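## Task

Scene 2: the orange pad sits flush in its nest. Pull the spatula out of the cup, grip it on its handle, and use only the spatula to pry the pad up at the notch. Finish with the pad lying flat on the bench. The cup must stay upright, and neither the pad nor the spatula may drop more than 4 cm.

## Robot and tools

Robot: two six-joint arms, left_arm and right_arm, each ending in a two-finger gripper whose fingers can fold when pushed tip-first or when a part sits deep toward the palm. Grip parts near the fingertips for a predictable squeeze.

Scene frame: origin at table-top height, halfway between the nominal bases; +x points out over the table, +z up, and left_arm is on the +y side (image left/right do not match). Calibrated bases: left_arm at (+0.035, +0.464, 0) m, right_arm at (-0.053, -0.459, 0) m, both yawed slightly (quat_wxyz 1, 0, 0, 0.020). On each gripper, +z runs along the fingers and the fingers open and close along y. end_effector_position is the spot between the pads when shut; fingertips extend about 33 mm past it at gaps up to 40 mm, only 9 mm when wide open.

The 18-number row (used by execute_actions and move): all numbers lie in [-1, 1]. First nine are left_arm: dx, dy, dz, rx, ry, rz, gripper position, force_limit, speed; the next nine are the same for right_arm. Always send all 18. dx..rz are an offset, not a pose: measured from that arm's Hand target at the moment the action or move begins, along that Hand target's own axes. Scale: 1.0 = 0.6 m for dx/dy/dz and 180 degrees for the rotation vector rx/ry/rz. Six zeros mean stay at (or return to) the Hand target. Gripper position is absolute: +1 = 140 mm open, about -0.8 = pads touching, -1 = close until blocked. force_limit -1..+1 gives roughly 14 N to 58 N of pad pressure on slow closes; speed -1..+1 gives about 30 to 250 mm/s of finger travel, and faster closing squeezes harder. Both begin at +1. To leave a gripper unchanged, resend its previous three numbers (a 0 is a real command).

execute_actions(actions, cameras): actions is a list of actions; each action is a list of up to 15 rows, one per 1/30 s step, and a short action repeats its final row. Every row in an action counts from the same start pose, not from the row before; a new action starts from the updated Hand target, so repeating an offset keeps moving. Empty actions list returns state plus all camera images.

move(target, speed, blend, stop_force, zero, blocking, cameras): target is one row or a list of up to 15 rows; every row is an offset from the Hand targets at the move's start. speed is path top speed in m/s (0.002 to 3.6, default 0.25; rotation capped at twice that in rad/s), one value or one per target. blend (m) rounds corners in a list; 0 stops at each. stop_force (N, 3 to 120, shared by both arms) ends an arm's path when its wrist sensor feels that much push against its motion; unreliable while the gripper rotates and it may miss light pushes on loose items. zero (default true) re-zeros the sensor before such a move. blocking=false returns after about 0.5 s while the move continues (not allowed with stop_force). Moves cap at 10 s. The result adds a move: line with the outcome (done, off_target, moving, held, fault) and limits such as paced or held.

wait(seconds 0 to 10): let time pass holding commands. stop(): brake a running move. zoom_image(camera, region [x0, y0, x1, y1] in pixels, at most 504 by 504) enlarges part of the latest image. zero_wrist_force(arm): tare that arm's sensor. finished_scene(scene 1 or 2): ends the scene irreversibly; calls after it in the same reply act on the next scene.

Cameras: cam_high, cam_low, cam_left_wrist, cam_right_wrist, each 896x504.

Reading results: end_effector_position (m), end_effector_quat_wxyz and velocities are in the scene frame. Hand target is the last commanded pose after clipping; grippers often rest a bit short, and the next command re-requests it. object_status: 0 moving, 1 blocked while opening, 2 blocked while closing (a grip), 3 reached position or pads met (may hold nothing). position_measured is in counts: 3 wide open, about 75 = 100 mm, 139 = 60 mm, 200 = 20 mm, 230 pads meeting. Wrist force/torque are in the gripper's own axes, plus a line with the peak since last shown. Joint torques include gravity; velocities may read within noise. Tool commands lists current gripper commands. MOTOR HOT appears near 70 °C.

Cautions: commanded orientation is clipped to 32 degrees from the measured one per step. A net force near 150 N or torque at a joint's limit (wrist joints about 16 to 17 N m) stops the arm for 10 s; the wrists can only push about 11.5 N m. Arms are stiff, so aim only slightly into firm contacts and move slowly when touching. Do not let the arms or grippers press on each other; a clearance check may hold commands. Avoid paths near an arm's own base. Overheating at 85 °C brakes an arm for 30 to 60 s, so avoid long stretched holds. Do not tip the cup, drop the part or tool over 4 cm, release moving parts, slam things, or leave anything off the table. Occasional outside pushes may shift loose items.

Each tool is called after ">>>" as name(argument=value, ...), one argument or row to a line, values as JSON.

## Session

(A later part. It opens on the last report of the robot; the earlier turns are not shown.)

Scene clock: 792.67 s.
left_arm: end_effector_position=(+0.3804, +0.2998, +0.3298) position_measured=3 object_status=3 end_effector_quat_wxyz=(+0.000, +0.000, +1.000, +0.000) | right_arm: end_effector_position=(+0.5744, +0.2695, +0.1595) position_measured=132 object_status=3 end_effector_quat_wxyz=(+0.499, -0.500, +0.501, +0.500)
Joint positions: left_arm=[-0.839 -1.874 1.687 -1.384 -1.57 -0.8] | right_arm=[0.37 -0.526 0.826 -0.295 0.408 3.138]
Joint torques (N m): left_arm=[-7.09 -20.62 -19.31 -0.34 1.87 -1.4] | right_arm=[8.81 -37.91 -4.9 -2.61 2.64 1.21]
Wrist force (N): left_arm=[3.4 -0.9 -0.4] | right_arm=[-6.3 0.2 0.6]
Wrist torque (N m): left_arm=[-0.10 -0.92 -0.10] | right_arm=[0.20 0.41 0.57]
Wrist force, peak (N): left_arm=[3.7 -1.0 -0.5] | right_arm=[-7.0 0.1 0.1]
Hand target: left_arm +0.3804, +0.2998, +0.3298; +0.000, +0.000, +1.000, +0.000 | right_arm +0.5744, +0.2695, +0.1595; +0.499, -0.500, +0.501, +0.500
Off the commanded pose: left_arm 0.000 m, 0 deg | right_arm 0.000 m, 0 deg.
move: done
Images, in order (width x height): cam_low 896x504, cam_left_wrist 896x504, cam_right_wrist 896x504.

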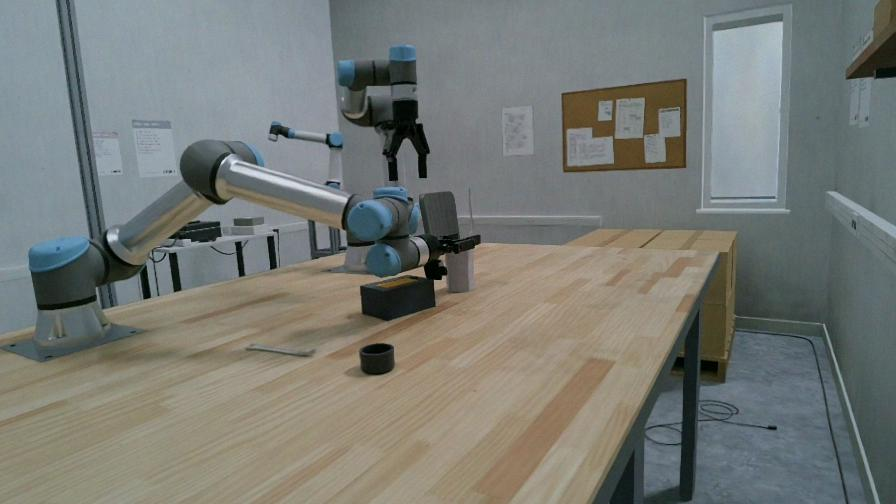

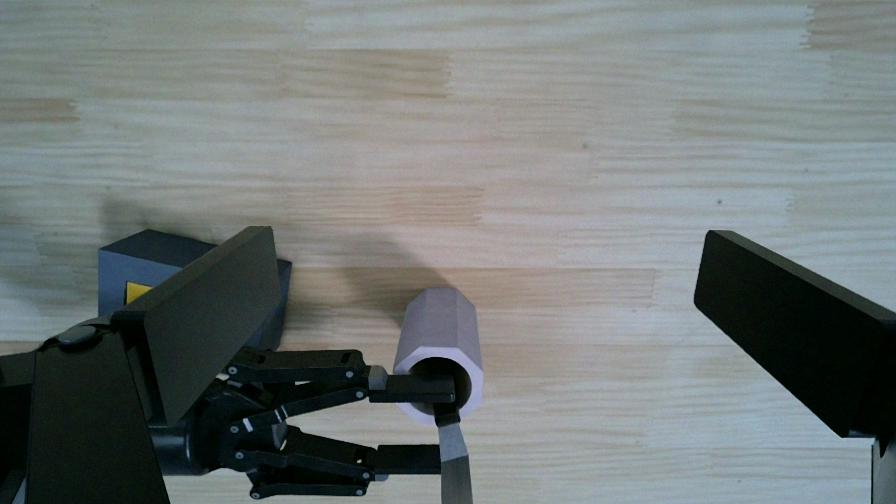

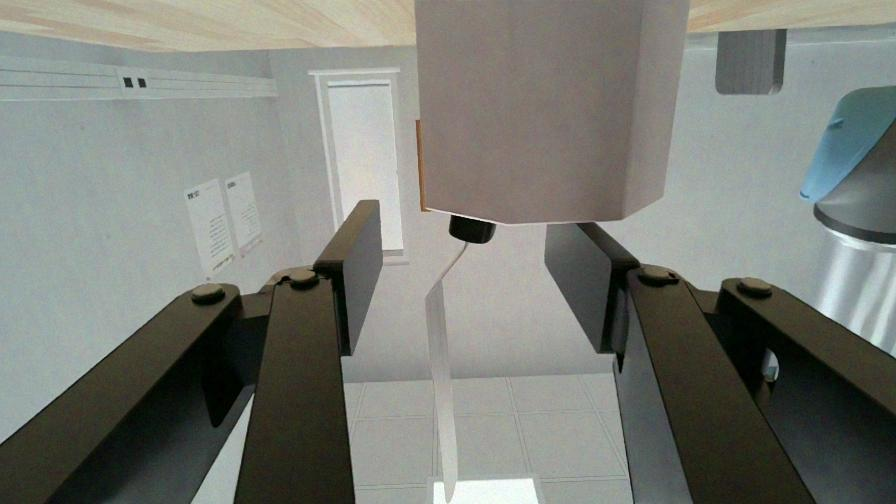

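>>> execute_actions(
  actions=[
    [[0,0,0,0,0,0,1,1,1,0,0,0,0,0,0,-1,1,-1]],
    [[0,0,0,0,0,0,1,1,1,0,0,0,0,0,0,-1,1,-1]],
  ],
)

>>> wait(
  seconds=1.2,
  cameras=["cam_low", "cam_left_wrist", "cam_right_wrist"],
)

>>> zoom_image(
  camera="cam_low",
  region=[400, 180, 500, 310],
)

>>> zoom_image(
  camera="cam_left_wrist",
  region=[350, 304, 550, 504],
)

Scene clock: 818.77 s.
left_arm: end_effector_position=(+0.3804, +0.2998, +0.3298) position_measured=3 object_status=3 end_effector_quat_wxyz=(+0.000, +0.000, +1.000, +0.000) | right_arm: end_effector_position=(+0.5744, +0.2695, +0.1595) position_measured=208 object_status=0 end_effector_quat_wxyz=(+0.499, -0.500, +0.501, +0.500)
Joint positions: left_arm=[-0.839 -1.874 1.687 -1.384 -1.57 -0.8] | right_arm=[0.37 -0.526 0.826 -0.295 0.408 3.138]
Joint torques (N m): left_arm=[-6.5 -20.06 -17.46 -0.67 1.61 -1.71] | right_arm=[0.49 -38.36 -6.5 -2.18 2.68 1]
Wrist force (N): left_arm=[3.4 -1.3 -0.5] | right_arm=[-10.8 2.9 -1.6]
Wrist torque (N m): left_arm=[-0.19 -0.92 -0.10] | right_arm=[0.14 0.56 0.74]
Wrist force, peak (N): left_arm=[3.7 -1.0 -0.3] | right_arm=[-11.0 2.9 -1.8]
Hand target: left_arm +0.3804, +0.2998, +0.3298; +0.000, +0.000, +1.000, +0.000 | right_arm +0.5744, +0.2695, +0.1595; +0.499, -0.500, +0.501, +0.500
Off the commanded pose: left_arm 0.000 m, 0 deg | right_arm 0.000 m, 0 deg.
Step readings (end_effector_position of left_arm | right_arm):
0: (+0.3804, +0.2998, +0.3298) | (+0.5744, +0.2695, +0.1595)
1: (+0.3804, +0.2998, +0.3298) | (+0.5744, +0.2695, +0.1595)
2: (+0.3804, +0.2998, +0.3298) | (+0.5744, +0.2695, +0.1595)
4: (+0.3804, +0.2998, +0.3298) | (+0.5744, +0.2695, +0.1595)
8: (+0.3804, +0.2998, +0.3298) | (+0.5744, +0.2695, +0.1595)
15: (+0.3804, +0.2998, +0.3298) | (+0.5744, +0.2695, +0.1595)
16: (+0.3804, +0.2998, +0.3298) | (+0.5744, +0.2695, +0.1595)
17: (+0.3804, +0.2998, +0.3298) | (+0.5744, +0.2695, +0.1595)
19: (+0.3804, +0.2998, +0.3298) | (+0.5744, +0.2695, +0.1595)
23: (+0.3804, +0.2998, +0.3298) | (+0.5744, +0.2695, +0.1595)
30: (+0.3804, +0.2998, +0.3298) | (+0.5744, +0.2695, +0.1595)

Scene clock: 819.97 s.
left_arm: end_effector_position=(+0.3804, +0.2998, +0.3298) position_measured=3 object_status=3 end_effector_quat_wxyz=(+0.000, +0.000, +1.000, +0.000) | right_arm: end_effector_position=(+0.5744, +0.2695, +0.1595) position_measured=208 object_status=2 end_effector_quat_wxyz=(+0.499, -0.500, +0.501, +0.500)
Joint positions: left_arm=[-0.839 -1.874 1.687 -1.384 -1.57 -0.8] | right_arm=[0.37 -0.526 0.826 -0.295 0.408 3.138]
Joint torques (N m): left_arm=[-6.79 -21.07 -16.89 -0.26 1.89 -1.77] | right_arm=[-6.18 -39.18 -8.85 -1.49 2.68 0.72]
Wrist force (N): left_arm=[3.4 -1.0 -0.4] | right_arm=[-10.5 2.8 -1.8]
Wrist torque (N m): left_arm=[-0.12 -0.91 -0.12] | right_arm=[0.15 0.57 0.74]
Wrist force, peak (N): left_arm=[3.5 -1.1 -0.5] | right_arm=[-11.0 2.9 -1.7]
Hand target: left_arm +0.3804, +0.2998, +0.3298; +0.000, +0.000, +1.000, +0.000 | right_arm +0.5744, +0.2695, +0.1595; +0.499, -0.500, +0.501, +0.500
Tool commands: left_gripper/position=+1.0 left_gripper/force_limit=+1.0 left_gripper/speed=+1.0 right_gripper/position=-1.0 right_gripper/force_limit=+1.0 right_gripper/speed=-1.0
Off the commanded pose: left_arm 0.000 m, 0 deg | right_arm 0.000 m, 0 deg.
wait: 1.20 s; at rest by 0.17 s
Images, in order (width x height): cam_low 896x504, cam_left_wrist 896x504, cam_right_wrist 896x504.

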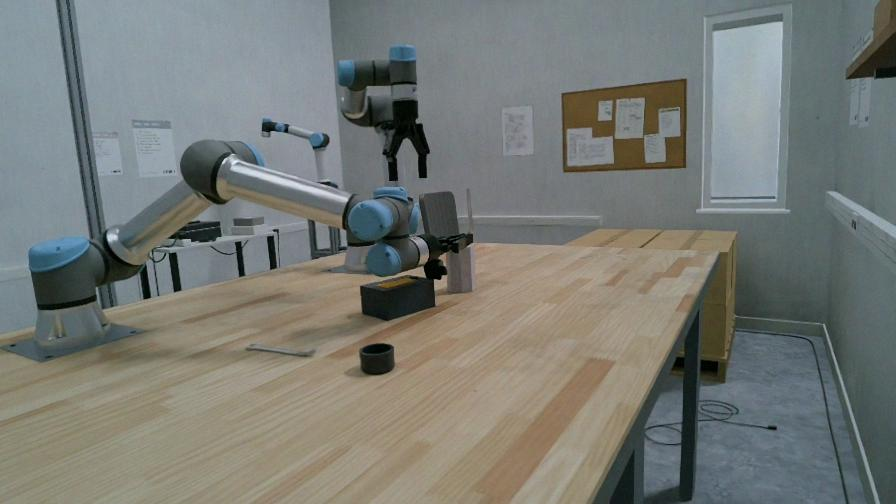

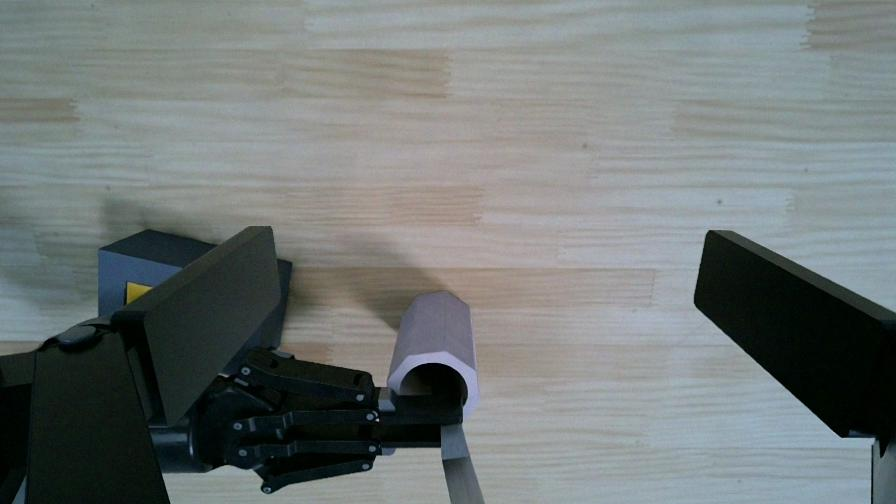

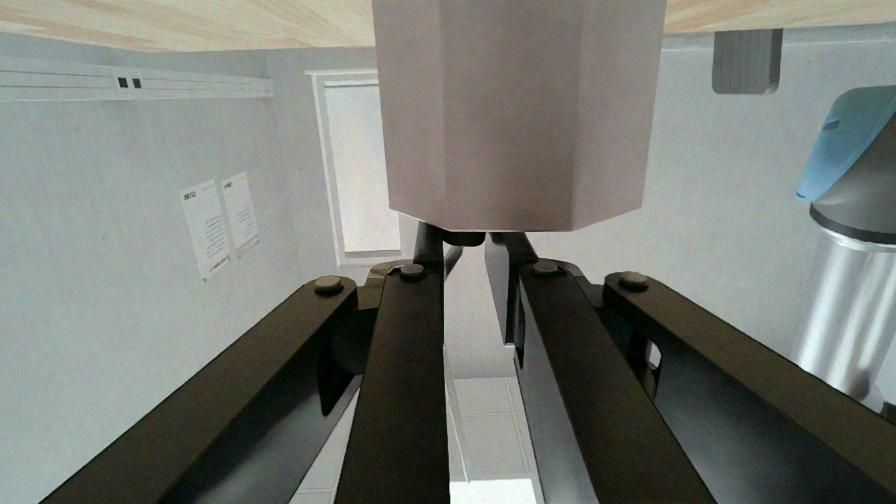

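Scaled by 3.877 from the camera's 896x504 image, which has a finer 1280x720 frame.

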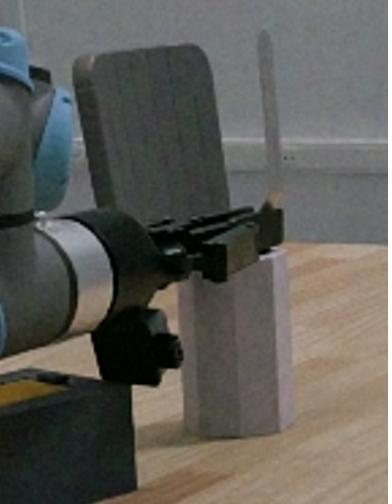

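Scaled by 2.520 from the camera's 896x504 image, which has a finer 1280x720 frame.

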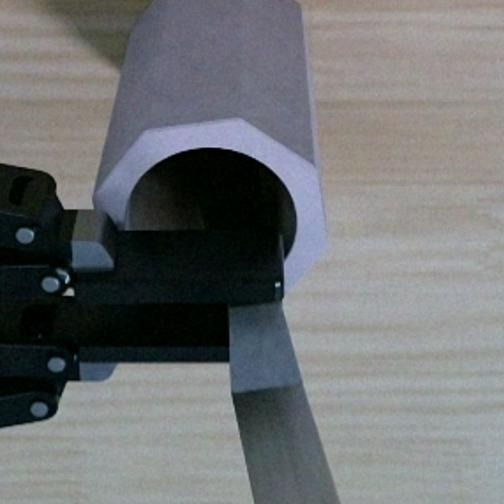

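>>> move(
  target=[0,0,0,0,0,0,1,1,1, -0.05,0,0,0,0,0,-1,1,-1],
  speed=0.05,
  stop_force=10,
  cameras=["cam_low", "cam_left_wrist"],
)

>>> zoom_image(
  camera="cam_low",
  region=[400, 180, 500, 310],
)

>>> zoom_image(
  camera="cam_left_wrist",
  region=[350, 304, 550, 504],
)

Scene clock: 828.60 s.
left_arm: end_effector_position=(+0.3804, +0.2998, +0.3298) position_measured=3 object_status=3 end_effector_quat_wxyz=(+0.000, +0.000, +1.000, +0.000) | right_arm: end_effector_position=(+0.5744, +0.2696, +0.1895) position_measured=208 object_status=2 end_effector_quat_wxyz=(+0.499, -0.500, +0.501, +0.500)
Joint positions: left_arm=[-0.839 -1.874 1.687 -1.384 -1.57 -0.8] | right_arm=[0.37 -0.552 0.798 -0.241 0.408 3.138]
Joint torques (N m): left_arm=[-7.52 -19.63 -15.57 -0.43 1.83 -1.4] | right_arm=[6.88 -92.71 -38.76 0.65 -2.28 -1.52]
Wrist force (N): left_arm=[3.2 -0.8 -0.4] | right_arm=[-5.5 0.0 0.4]
Wrist torque (N m): left_arm=[-0.09 -0.87 -0.11] | right_arm=[0.15 0.38 0.45]
Wrist force, peak (N): left_arm=[3.5 -1.2 -0.4] | right_arm=[-12.1 2.6 -1.6]
Hand target: left_arm +0.3804, +0.2998, +0.3298; +0.000, +0.000, +1.000, +0.000 | right_arm +0.5744, +0.2696, +0.1895; +0.499, -0.500, +0.501, +0.500
Off the commanded pose: left_arm 0.000 m, 0 deg | right_arm 0.000 m, 0 deg.
move: done
Images, in order (width x height): cam_low 896x504, cam_left_wrist 896x504.

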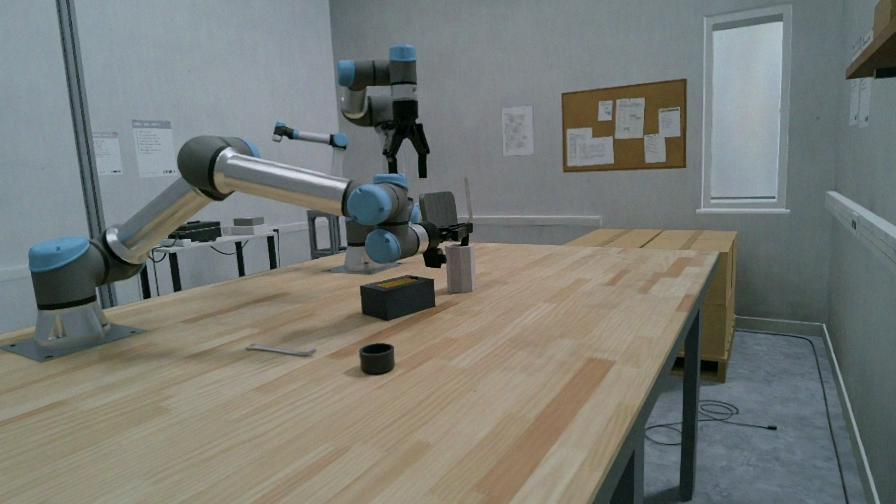

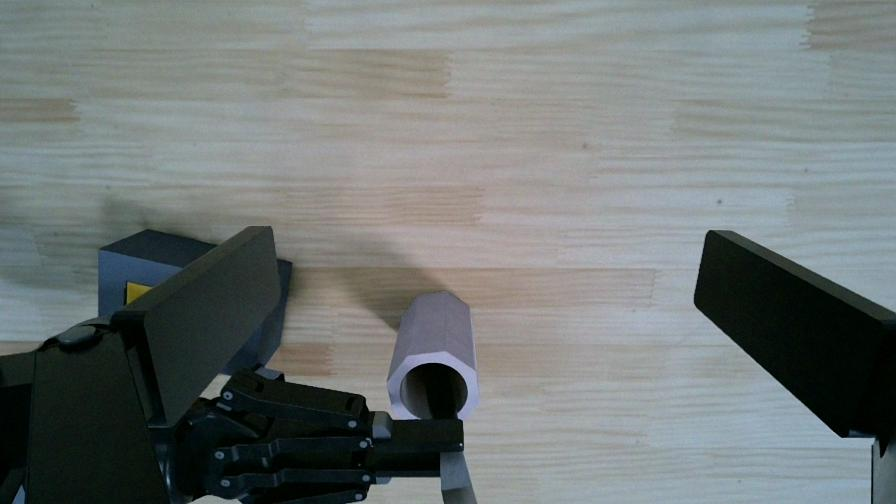

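Scaled by 3.877 from the camera's 896x504 image, which has a finer 1280x720 frame.

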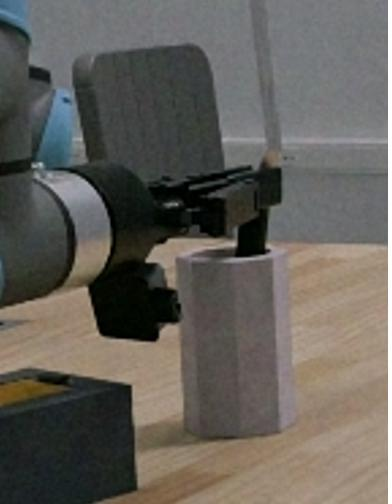

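Scaled by 2.520 from the camera's 896x504 image, which has a finer 1280x720 frame.

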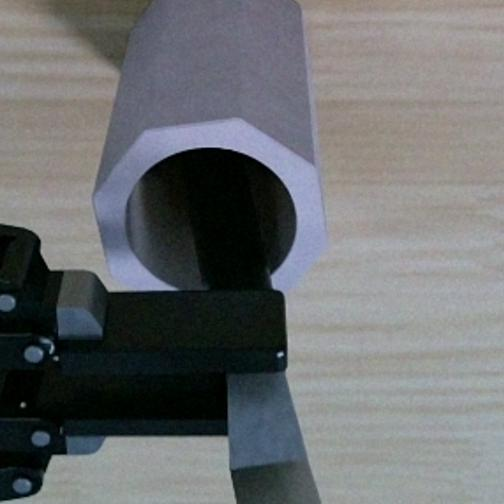

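>>> move(
  target=[0,0,0,0,0,0,1,1,1, -0.1833,0,0,0,0,0,-1,1,-1],
  speed=0.15,
  cameras=["cam_low", "cam_high"],
)

>>> zoom_image(
  camera="cam_low",
  region=[400, 140, 520, 310],
)

Scene clock: 839.13 s.
left_arm: end_effector_position=(+0.3804, +0.2998, +0.3298) position_measured=3 object_status=3 end_effector_quat_wxyz=(+0.000, +0.000, +1.000, +0.000) | right_arm: end_effector_position=(+0.5745, +0.2698, +0.2994) position_measured=208 object_status=2 end_effector_quat_wxyz=(+0.499, -0.500, +0.501, +0.500)
Joint positions: left_arm=[-0.839 -1.874 1.687 -1.384 -1.57 -0.8] | right_arm=[0.37 -0.602 0.611 -0.005 0.409 3.139]
Joint torques (N m): left_arm=[-6.33 -19.07 -13.23 -0.54 2 -1.52] | right_arm=[-6.71 -38.27 -39.42 0.63 -2.4 -1.25]
Wrist force (N): left_arm=[3.2 -0.7 -0.2] | right_arm=[-5.3 0.3 0.3]
Wrist torque (N m): left_arm=[-0.07 -0.89 -0.11] | right_arm=[0.20 0.34 0.45]
Wrist force, peak (N): left_arm=[3.6 -1.2 -0.5] | right_arm=[-7.4 -0.1 0.4]
Hand target: left_arm +0.3804, +0.2998, +0.3298; +0.000, +0.000, +1.000, +0.000 | right_arm +0.5745, +0.2698, +0.2995; +0.499, -0.500, +0.501, +0.500
Off the commanded pose: left_arm 0.000 m, 0 deg | right_arm 0.000 m, 0 deg.
move: done
Images, in order (width x height): cam_high 896x504, cam_low 896x504.

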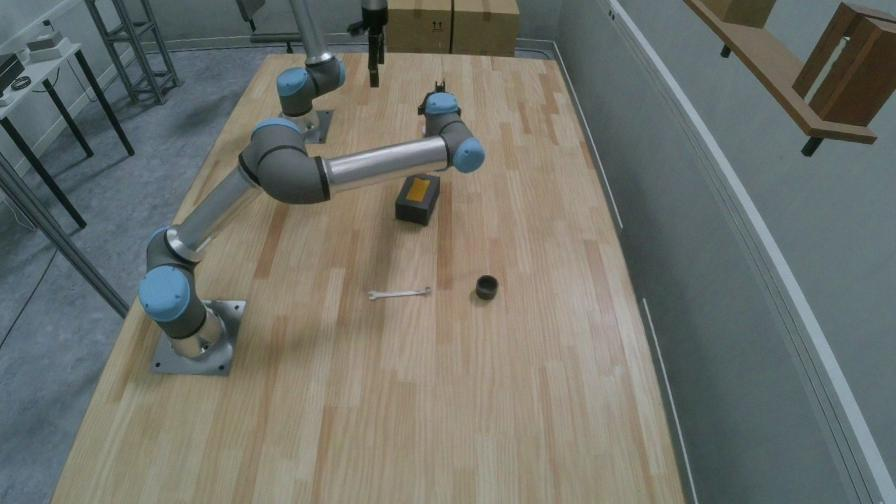

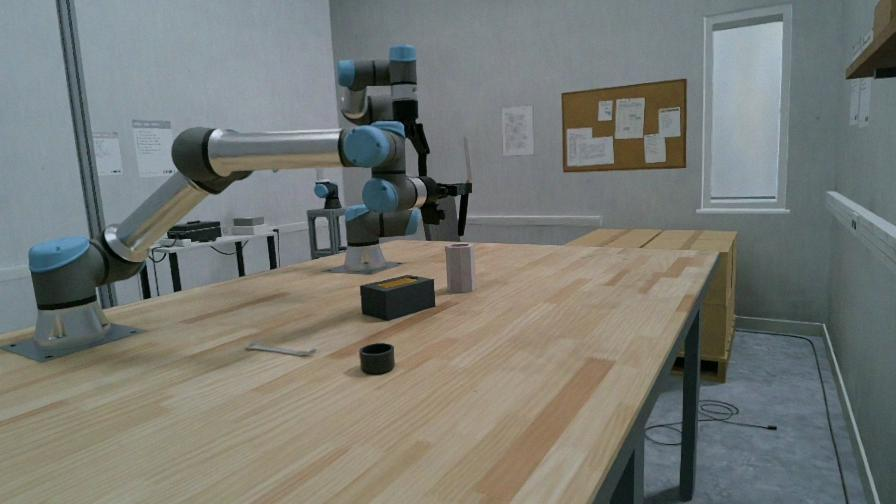

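Scaled by 2.965 from the camera's 896x504 image, which has a finer 1280x720 frame.

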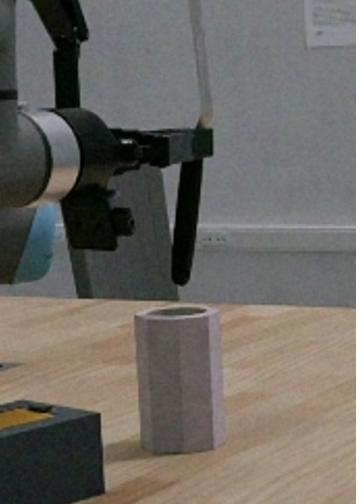

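>>> wait(
  seconds=0.1,
  cameras=["cam_right_wrist", "cam_left_wrist"],
)

>>> zoom_image(
  camera="cam_right_wrist",
  region=[380, 100, 580, 504],
)

>>> zoom_image(
  camera="cam_left_wrist",
  region=[350, 254, 600, 504],
)

Scene clock: 856.70 s.
left_arm: end_effector_position=(+0.3804, +0.2998, +0.3298) position_measured=3 object_status=3 end_effector_quat_wxyz=(+0.000, +0.000, +1.000, +0.000) | right_arm: end_effector_position=(+0.5745, +0.2698, +0.2995) position_measured=208 object_status=2 end_effector_quat_wxyz=(+0.499, -0.500, +0.501, +0.500)
Joint positions: left_arm=[-0.839 -1.874 1.687 -1.384 -1.57 -0.8] | right_arm=[0.37 -0.602 0.611 -0.004 0.409 3.138]
Joint torques (N m): left_arm=[-6.42 -20.45 -11.86 -0.56 1.82 -1.41] | right_arm=[-6.76 -38.5 -39.82 0.53 -2.26 -1.45]
Wrist force (N): left_arm=[3.2 -1.1 -0.4] | right_arm=[-5.8 0.1 0.5]
Wrist torque (N m): left_arm=[-0.14 -0.89 -0.10] | right_arm=[0.18 0.47 0.45]
Wrist force, peak (N): left_arm=[3.6 -1.1 -0.7] | right_arm=[-5.9 0.2 0.5]
Hand target: left_arm +0.3804, +0.2998, +0.3298; +0.000, +0.000, +1.000, +0.000 | right_arm +0.5745, +0.2698, +0.2995; +0.499, -0.500, +0.501, +0.500
Tool commands: left_gripper/position=+1.0 left_gripper/force_limit=+1.0 left_gripper/speed=+1.0 right_gripper/position=-1.0 right_gripper/force_limit=+1.0 right_gripper/speed=-1.0
Off the commanded pose: left_arm 0.000 m, 0 deg | right_arm 0.000 m, 0 deg.
wait: 0.10 s; at rest from the start
Images, in order (width x height): cam_left_wrist 896x504, cam_right_wrist 896x504.

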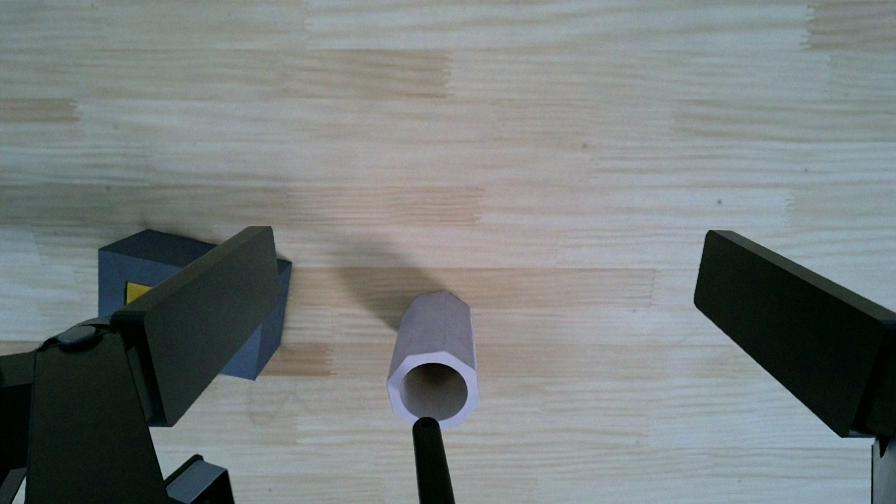

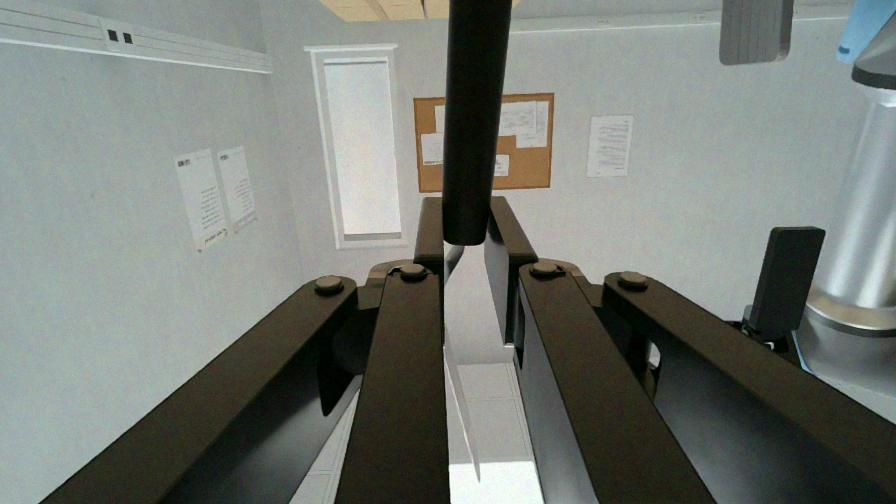

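Scaled by 1.248 from the camera's 896x504 image, which has a finer 1280x720 frame.

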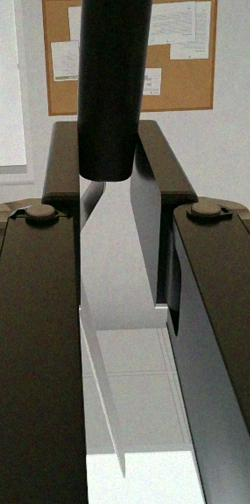

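Scaled by 2.016 from the camera's 896x504 image, which has a finer 1280x720 frame.

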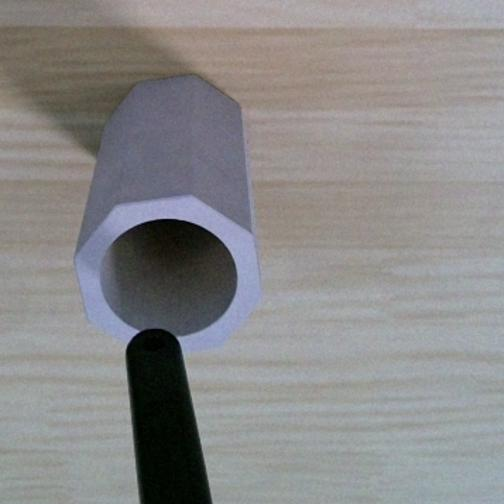

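>>> move(
  target=[
    [-0.0333,-0.0333,-0.2833,0,0,0.5,1,1,1, 0,0.0742,-0.1,0,0,0,-1,1,-1],
    [-0.1202,-0.2547,-0.217,0,0,0.5,1,1,1, 0.0667,0.2075,-0.2833,0,0,0,-1,1,-1],
  ],
  speed=0.3,
  blend=[0.03, 0],
  cameras=["cam_high", "cam_low", "cam_left_wrist", "cam_right_wrist"],
)

>>> zoom_image(
  camera="cam_low",
  region=[340, 100, 500, 310],
)

>>> zoom_image(
  camera="cam_left_wrist",
  region=[300, 154, 600, 454],
)

Scene clock: 925.60 s.
left_arm: end_effector_position=(+0.4525, +0.1469, +0.4599) position_measured=3 object_status=3 end_effector_quat_wxyz=(+0.000, +0.707, +0.707, +0.001) | right_arm: end_effector_position=(+0.4501, +0.0997, +0.2599) position_measured=208 object_status=2 end_effector_quat_wxyz=(+0.499, -0.501, +0.501, +0.500)
Joint positions: left_arm=[-0.946 -1.422 0.921 -1.07 -1.57 0.664] | right_arm=[0.178 -1.089 1.562 -0.46 0.216 3.13]
Joint torques (N m): left_arm=[-8.06 -13.58 -39.07 0.35 -1.98 -2.06] | right_arm=[-7.77 -66.08 -3.59 -1.85 2.7 1.49]
Wrist force (N): left_arm=[2.7 -1.2 -0.7] | right_arm=[-5.5 0.1 0.5]
Wrist torque (N m): left_arm=[-0.16 -0.78 -0.10] | right_arm=[0.18 0.37 0.44]
Wrist force, peak (N): left_arm=[4.7 -1.6 -1.2] | right_arm=[-6.0 -0.6 1.5]
Hand target: left_arm +0.4525, +0.1469, +0.4599; +0.000, +0.707, +0.707, +0.001 | right_arm +0.4501, +0.0997, +0.2599; +0.499, -0.500, +0.501, +0.500
Off the commanded pose: left_arm 0.000 m, 0 deg | right_arm 0.000 m, 0 deg.
move: done

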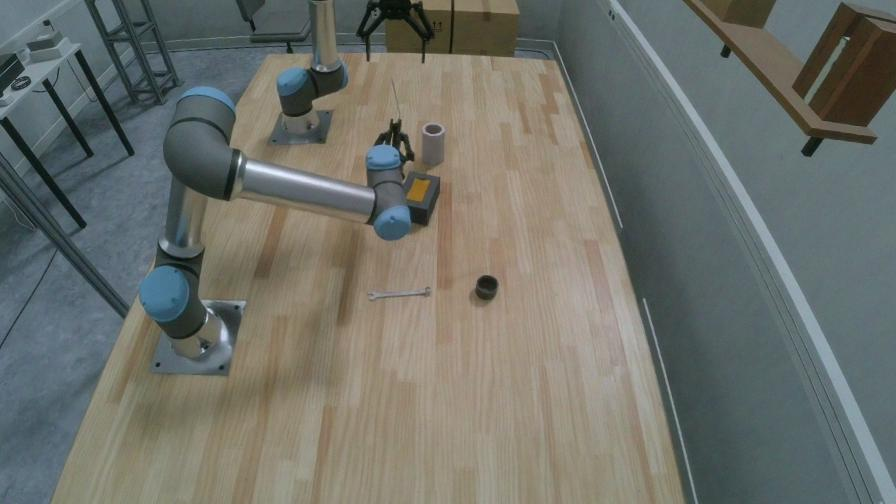

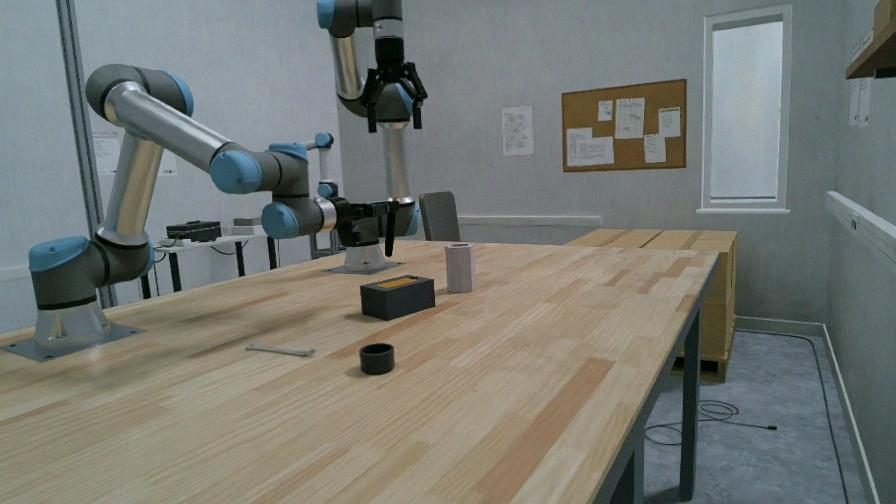

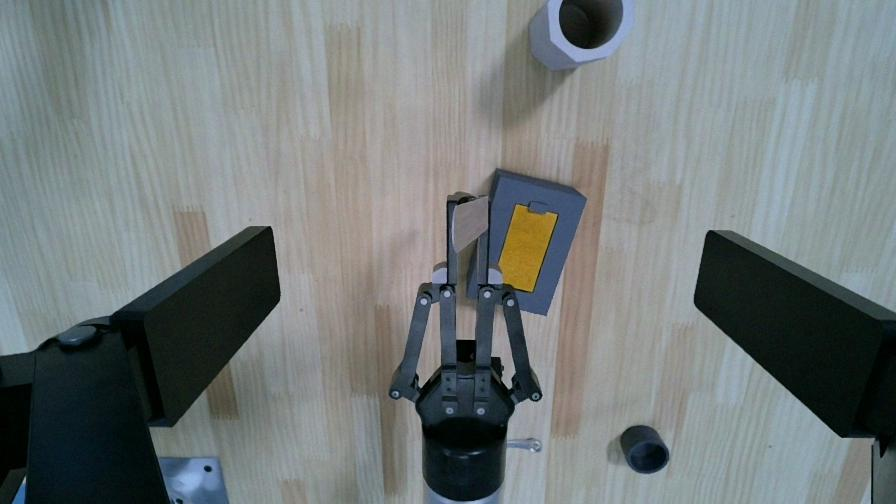

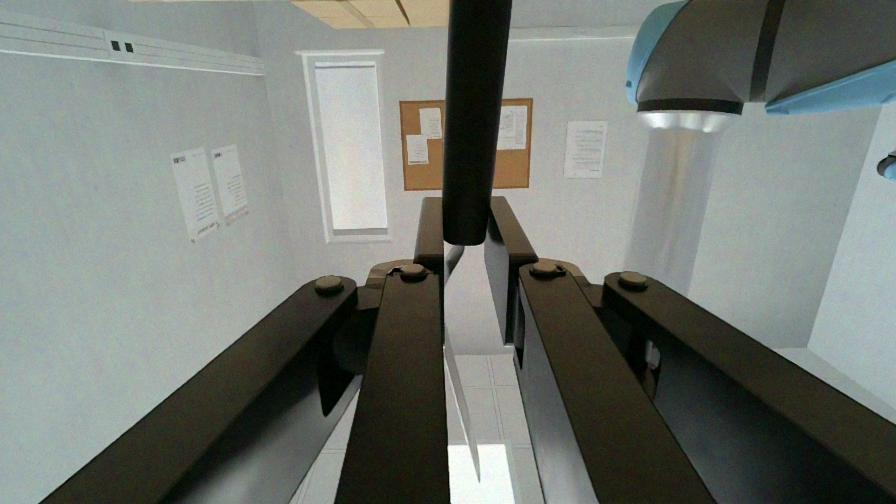

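Scaled by 2.400 from the camera's 896x504 image, which has a finer 1280x720 frame.

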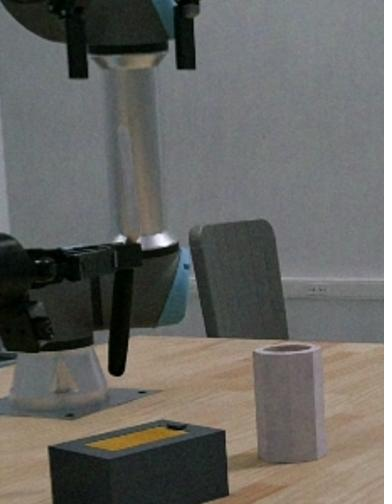

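Scaled by 1.680 from the camera's 896x504 image, which has a finer 1280x720 frame.

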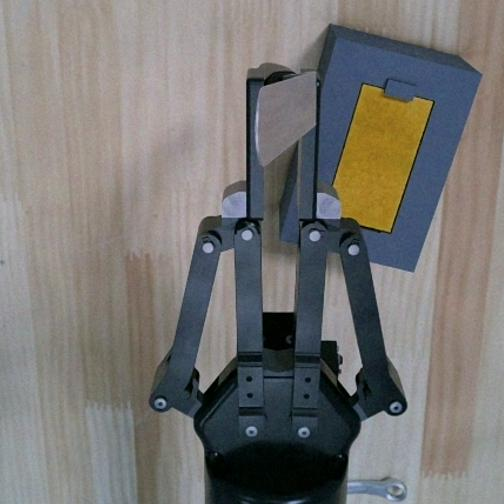

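>>> move(
  target=[
    [0,0,0,0,0,0,1,1,1, -0.1002,0.0502,-0.2662,0.5183,0,0,-1,1,-1],
    [0,0,0,0,0,0,1,1,1, -0.1002,0.0502,-0.2662,0.4357,0.3343,-0.3156,-1,1,-1],
    [0,0,0,0,0,0,1,1,1, -0.1002,0.0502,-0.2662,0.1692,0.6318,-0.5963,-1,1,-1],
    [0,0,0,0,0,0,1,1,1, 0.0165,-0.0072,-0.2717,0.1692,0.6318,-0.5963,-1,1,-1],
  ],
  speed=0.45,
  blend=[0.03, 0.03, 0.03, 0],
  cameras=["cam_high", "cam_low", "cam_left_wrist", "cam_right_wrist"],
)

Scene clock: 999.97 s.
left_arm: end_effector_position=(+0.4525, +0.1469, +0.4599) position_measured=3 object_status=3 end_effector_quat_wxyz=(+0.000, +0.707, +0.707, +0.001) | right_arm: end_effector_position=(+0.4545, -0.0634, +0.2504) position_measured=208 object_status=2 end_effector_quat_wxyz=(-0.163, +0.679, -0.203, +0.687)
Joint positions: left_arm=[-0.946 -1.422 0.921 -1.07 -1.57 0.664] | right_arm=[0.791 -1.299 1.897 -0.591 2.457 0.529]
Joint torques (N m): left_arm=[-6.57 -12.8 -38.7 0.42 -1.92 -1.81] | right_arm=[-7.99 -15.14 -2.91 -3.53 -2.37 -1.78]
Wrist force (N): left_arm=[2.7 -1.3 -0.5] | right_arm=[1.6 0.0 0.4]
Wrist torque (N m): left_arm=[-0.17 -0.78 -0.10] | right_arm=[0.14 -0.94 -0.29]
Wrist force, peak (N): left_arm=[3.0 -1.5 -1.1] | right_arm=[-5.4 -4.4 0.5]
Hand target: left_arm +0.4525, +0.1469, +0.4599; +0.000, +0.707, +0.707, +0.001 | right_arm +0.4545, -0.0634, +0.2503; -0.163, +0.679, -0.203, +0.687
Off the commanded pose: left_arm 0.000 m, 0 deg | right_arm 0.000 m, 0 deg.
move: done

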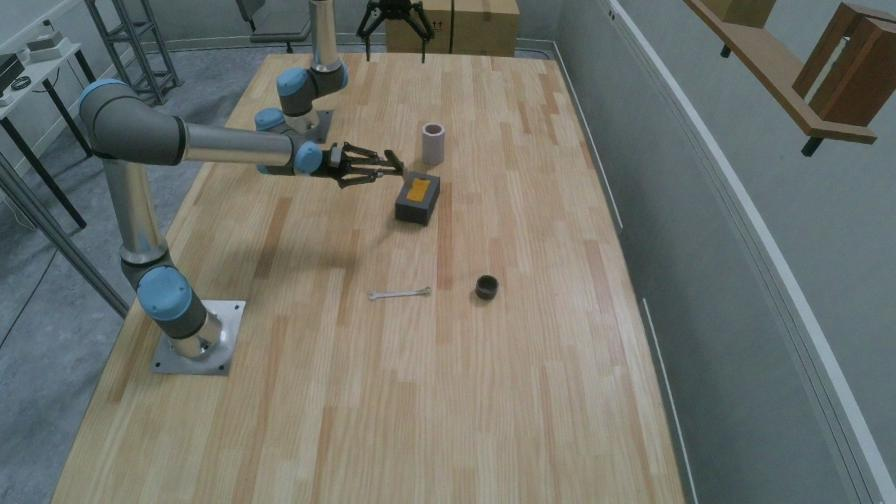

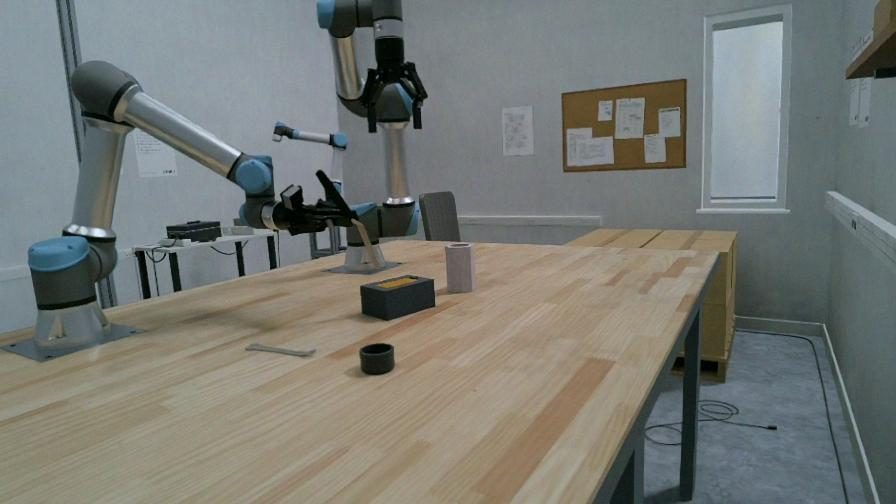

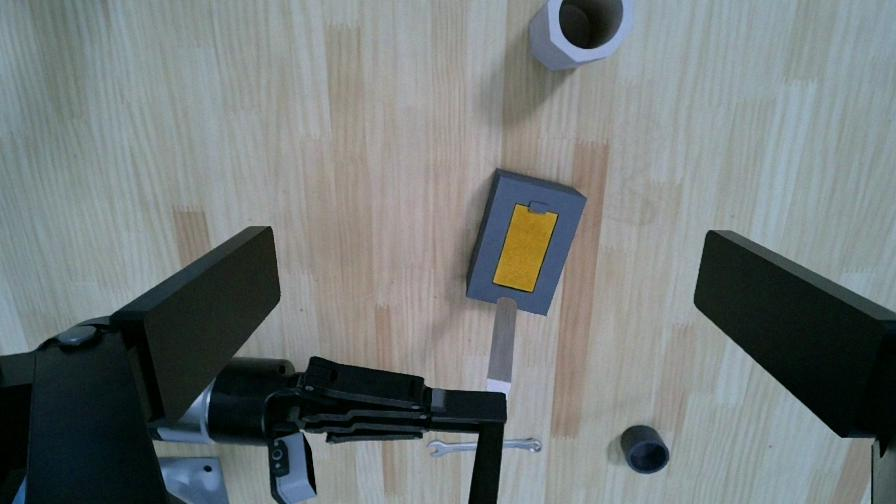

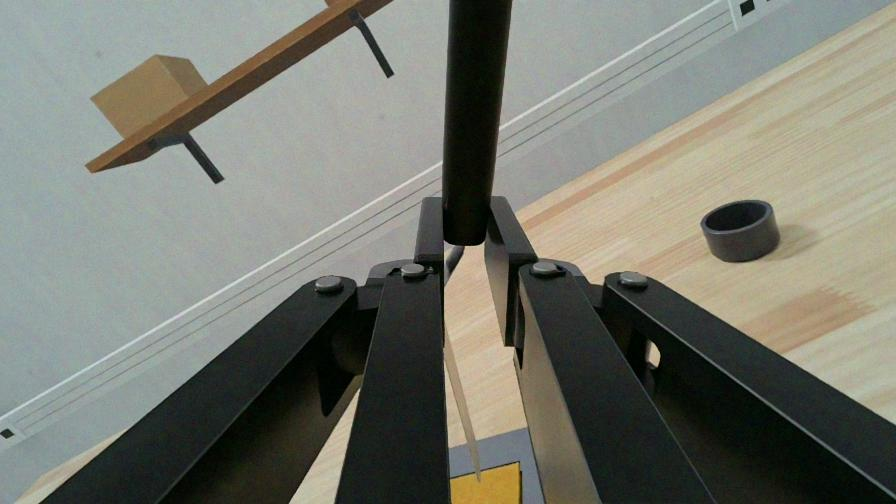

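>>> execute_actions(
  actions=[],
)

Scene clock: 1022.63 s.
left_arm: end_effector_position=(+0.4525, +0.1469, +0.4599) position_measured=3 object_status=3 end_effector_quat_wxyz=(+0.000, +0.707, +0.707, +0.001) | right_arm: end_effector_position=(+0.4545, -0.0634, +0.2503) position_measured=208 object_status=2 end_effector_quat_wxyz=(-0.163, +0.679, -0.203, +0.687)
Joint positions: left_arm=[-0.946 -1.422 0.921 -1.07 -1.57 0.664] | right_arm=[0.791 -1.299 1.897 -0.592 2.457 0.529]
Joint velocities: within noise
Joint torques (N m): left_arm=[-6.21 -12.61 -38.48 0.58 -1.91 -1.3] | right_arm=[-8.29 -15.53 -4.04 -3.49 -2.35 -1.78]
Wrist force (N): left_arm=[2.5 -1.8 -0.6] | right_arm=[1.6 -0.2 0.3]
Wrist torque (N m): left_arm=[-0.27 -0.75 -0.10] | right_arm=[0.10 -0.94 -0.29]
Wrist force, peak (N): left_arm=[2.9 -1.8 -0.8] | right_arm=[2.0 -0.2 0.4]
Hand target: left_arm +0.4525, +0.1469, +0.4599; +0.000, +0.707, +0.707, +0.001 | right_arm +0.4545, -0.0634, +0.2503; -0.163, +0.679, -0.203, +0.687
Tool commands: left_gripper/position=+1.0 left_gripper/force_limit=+1.0 left_gripper/speed=+1.0 right_gripper/position=-1.0 right_gripper/force_limit=+1.0 right_gripper/speed=-1.0
Off the commanded pose: left_arm 0.000 m, 0 deg | right_arm 0.000 m, 0 deg.

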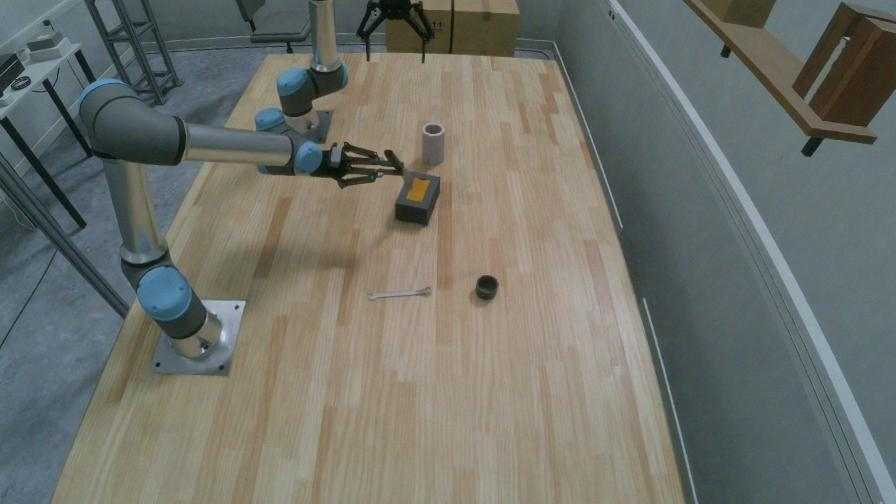

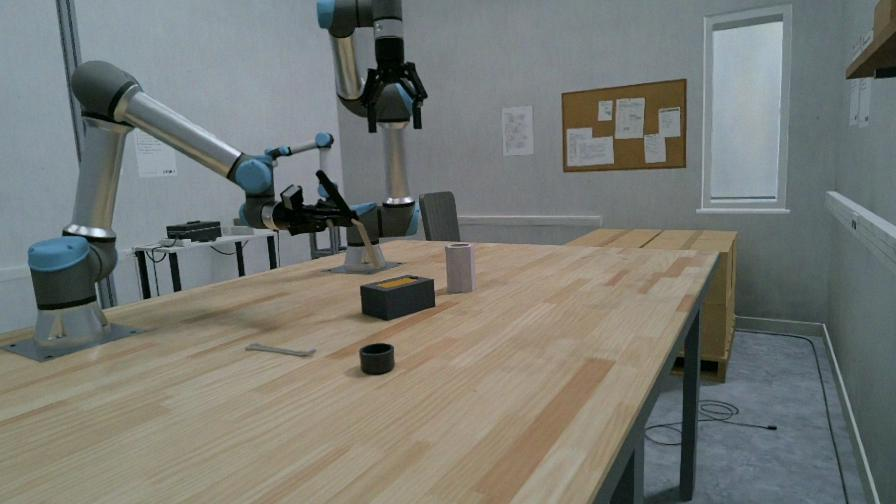

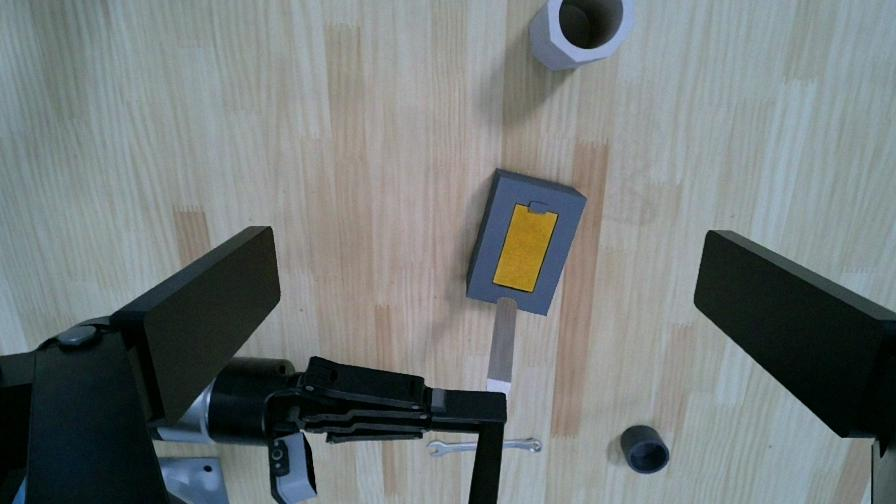

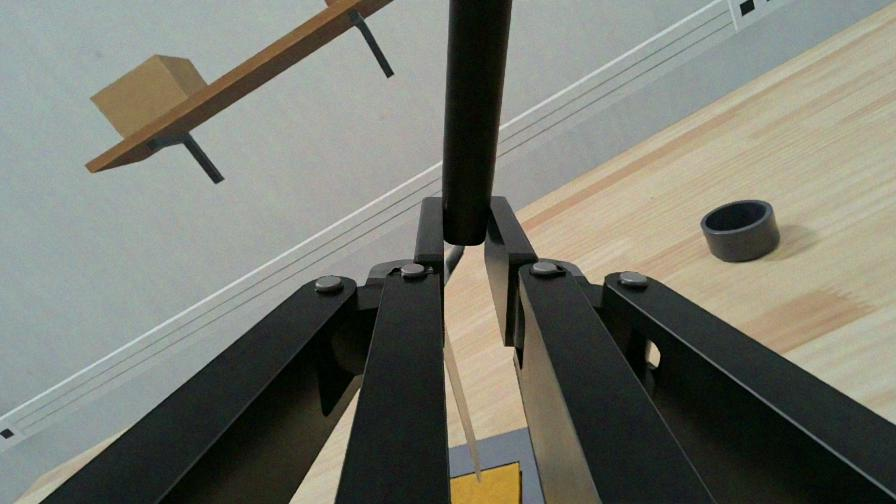

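>>> zoom_image(
  camera="cam_left_wrist",
  region=[440, 150, 620, 330],
)

>>> zoom_image(
  camera="cam_right_wrist",
  region=[400, 400, 580, 504],
)

Scaled by 2.800 from the camera's 896x504 image, which has a finer 1280x720 frame.

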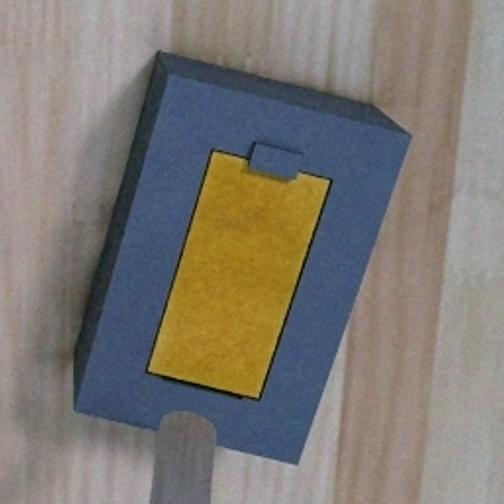

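Scaled by 2.800 from the camera's 896x504 image, which has a finer 1280x720 frame.

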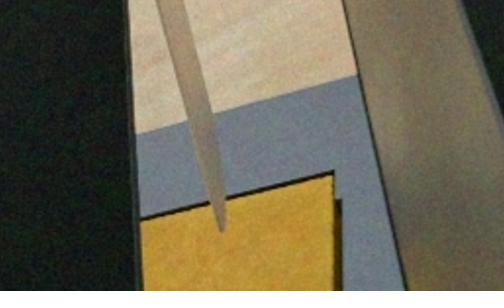

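>>> zoom_image(
  camera="cam_left_wrist",
  region=[470, 270, 560, 360],
)

>>> zoom_image(
  camera="cam_right_wrist",
  region=[430, 420, 520, 504],
)

Scaled by 5.600 from the camera's 896x504 image, which has a finer 1280x720 frame.

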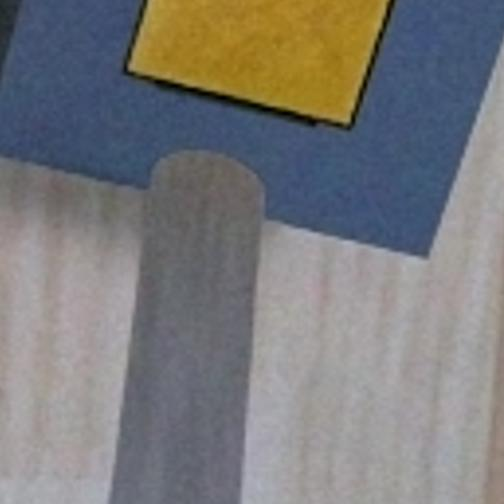

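Scaled by 5.600 from the camera's 896x504 image, which has a finer 1280x720 frame.

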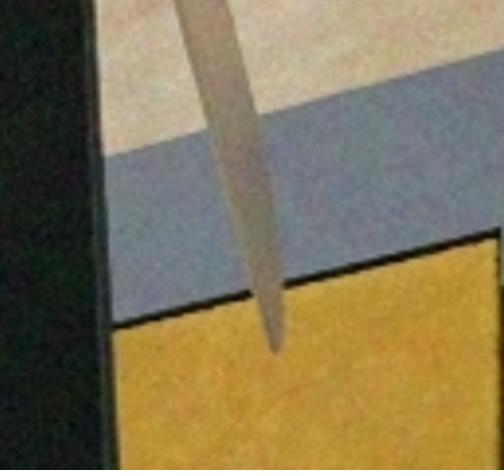

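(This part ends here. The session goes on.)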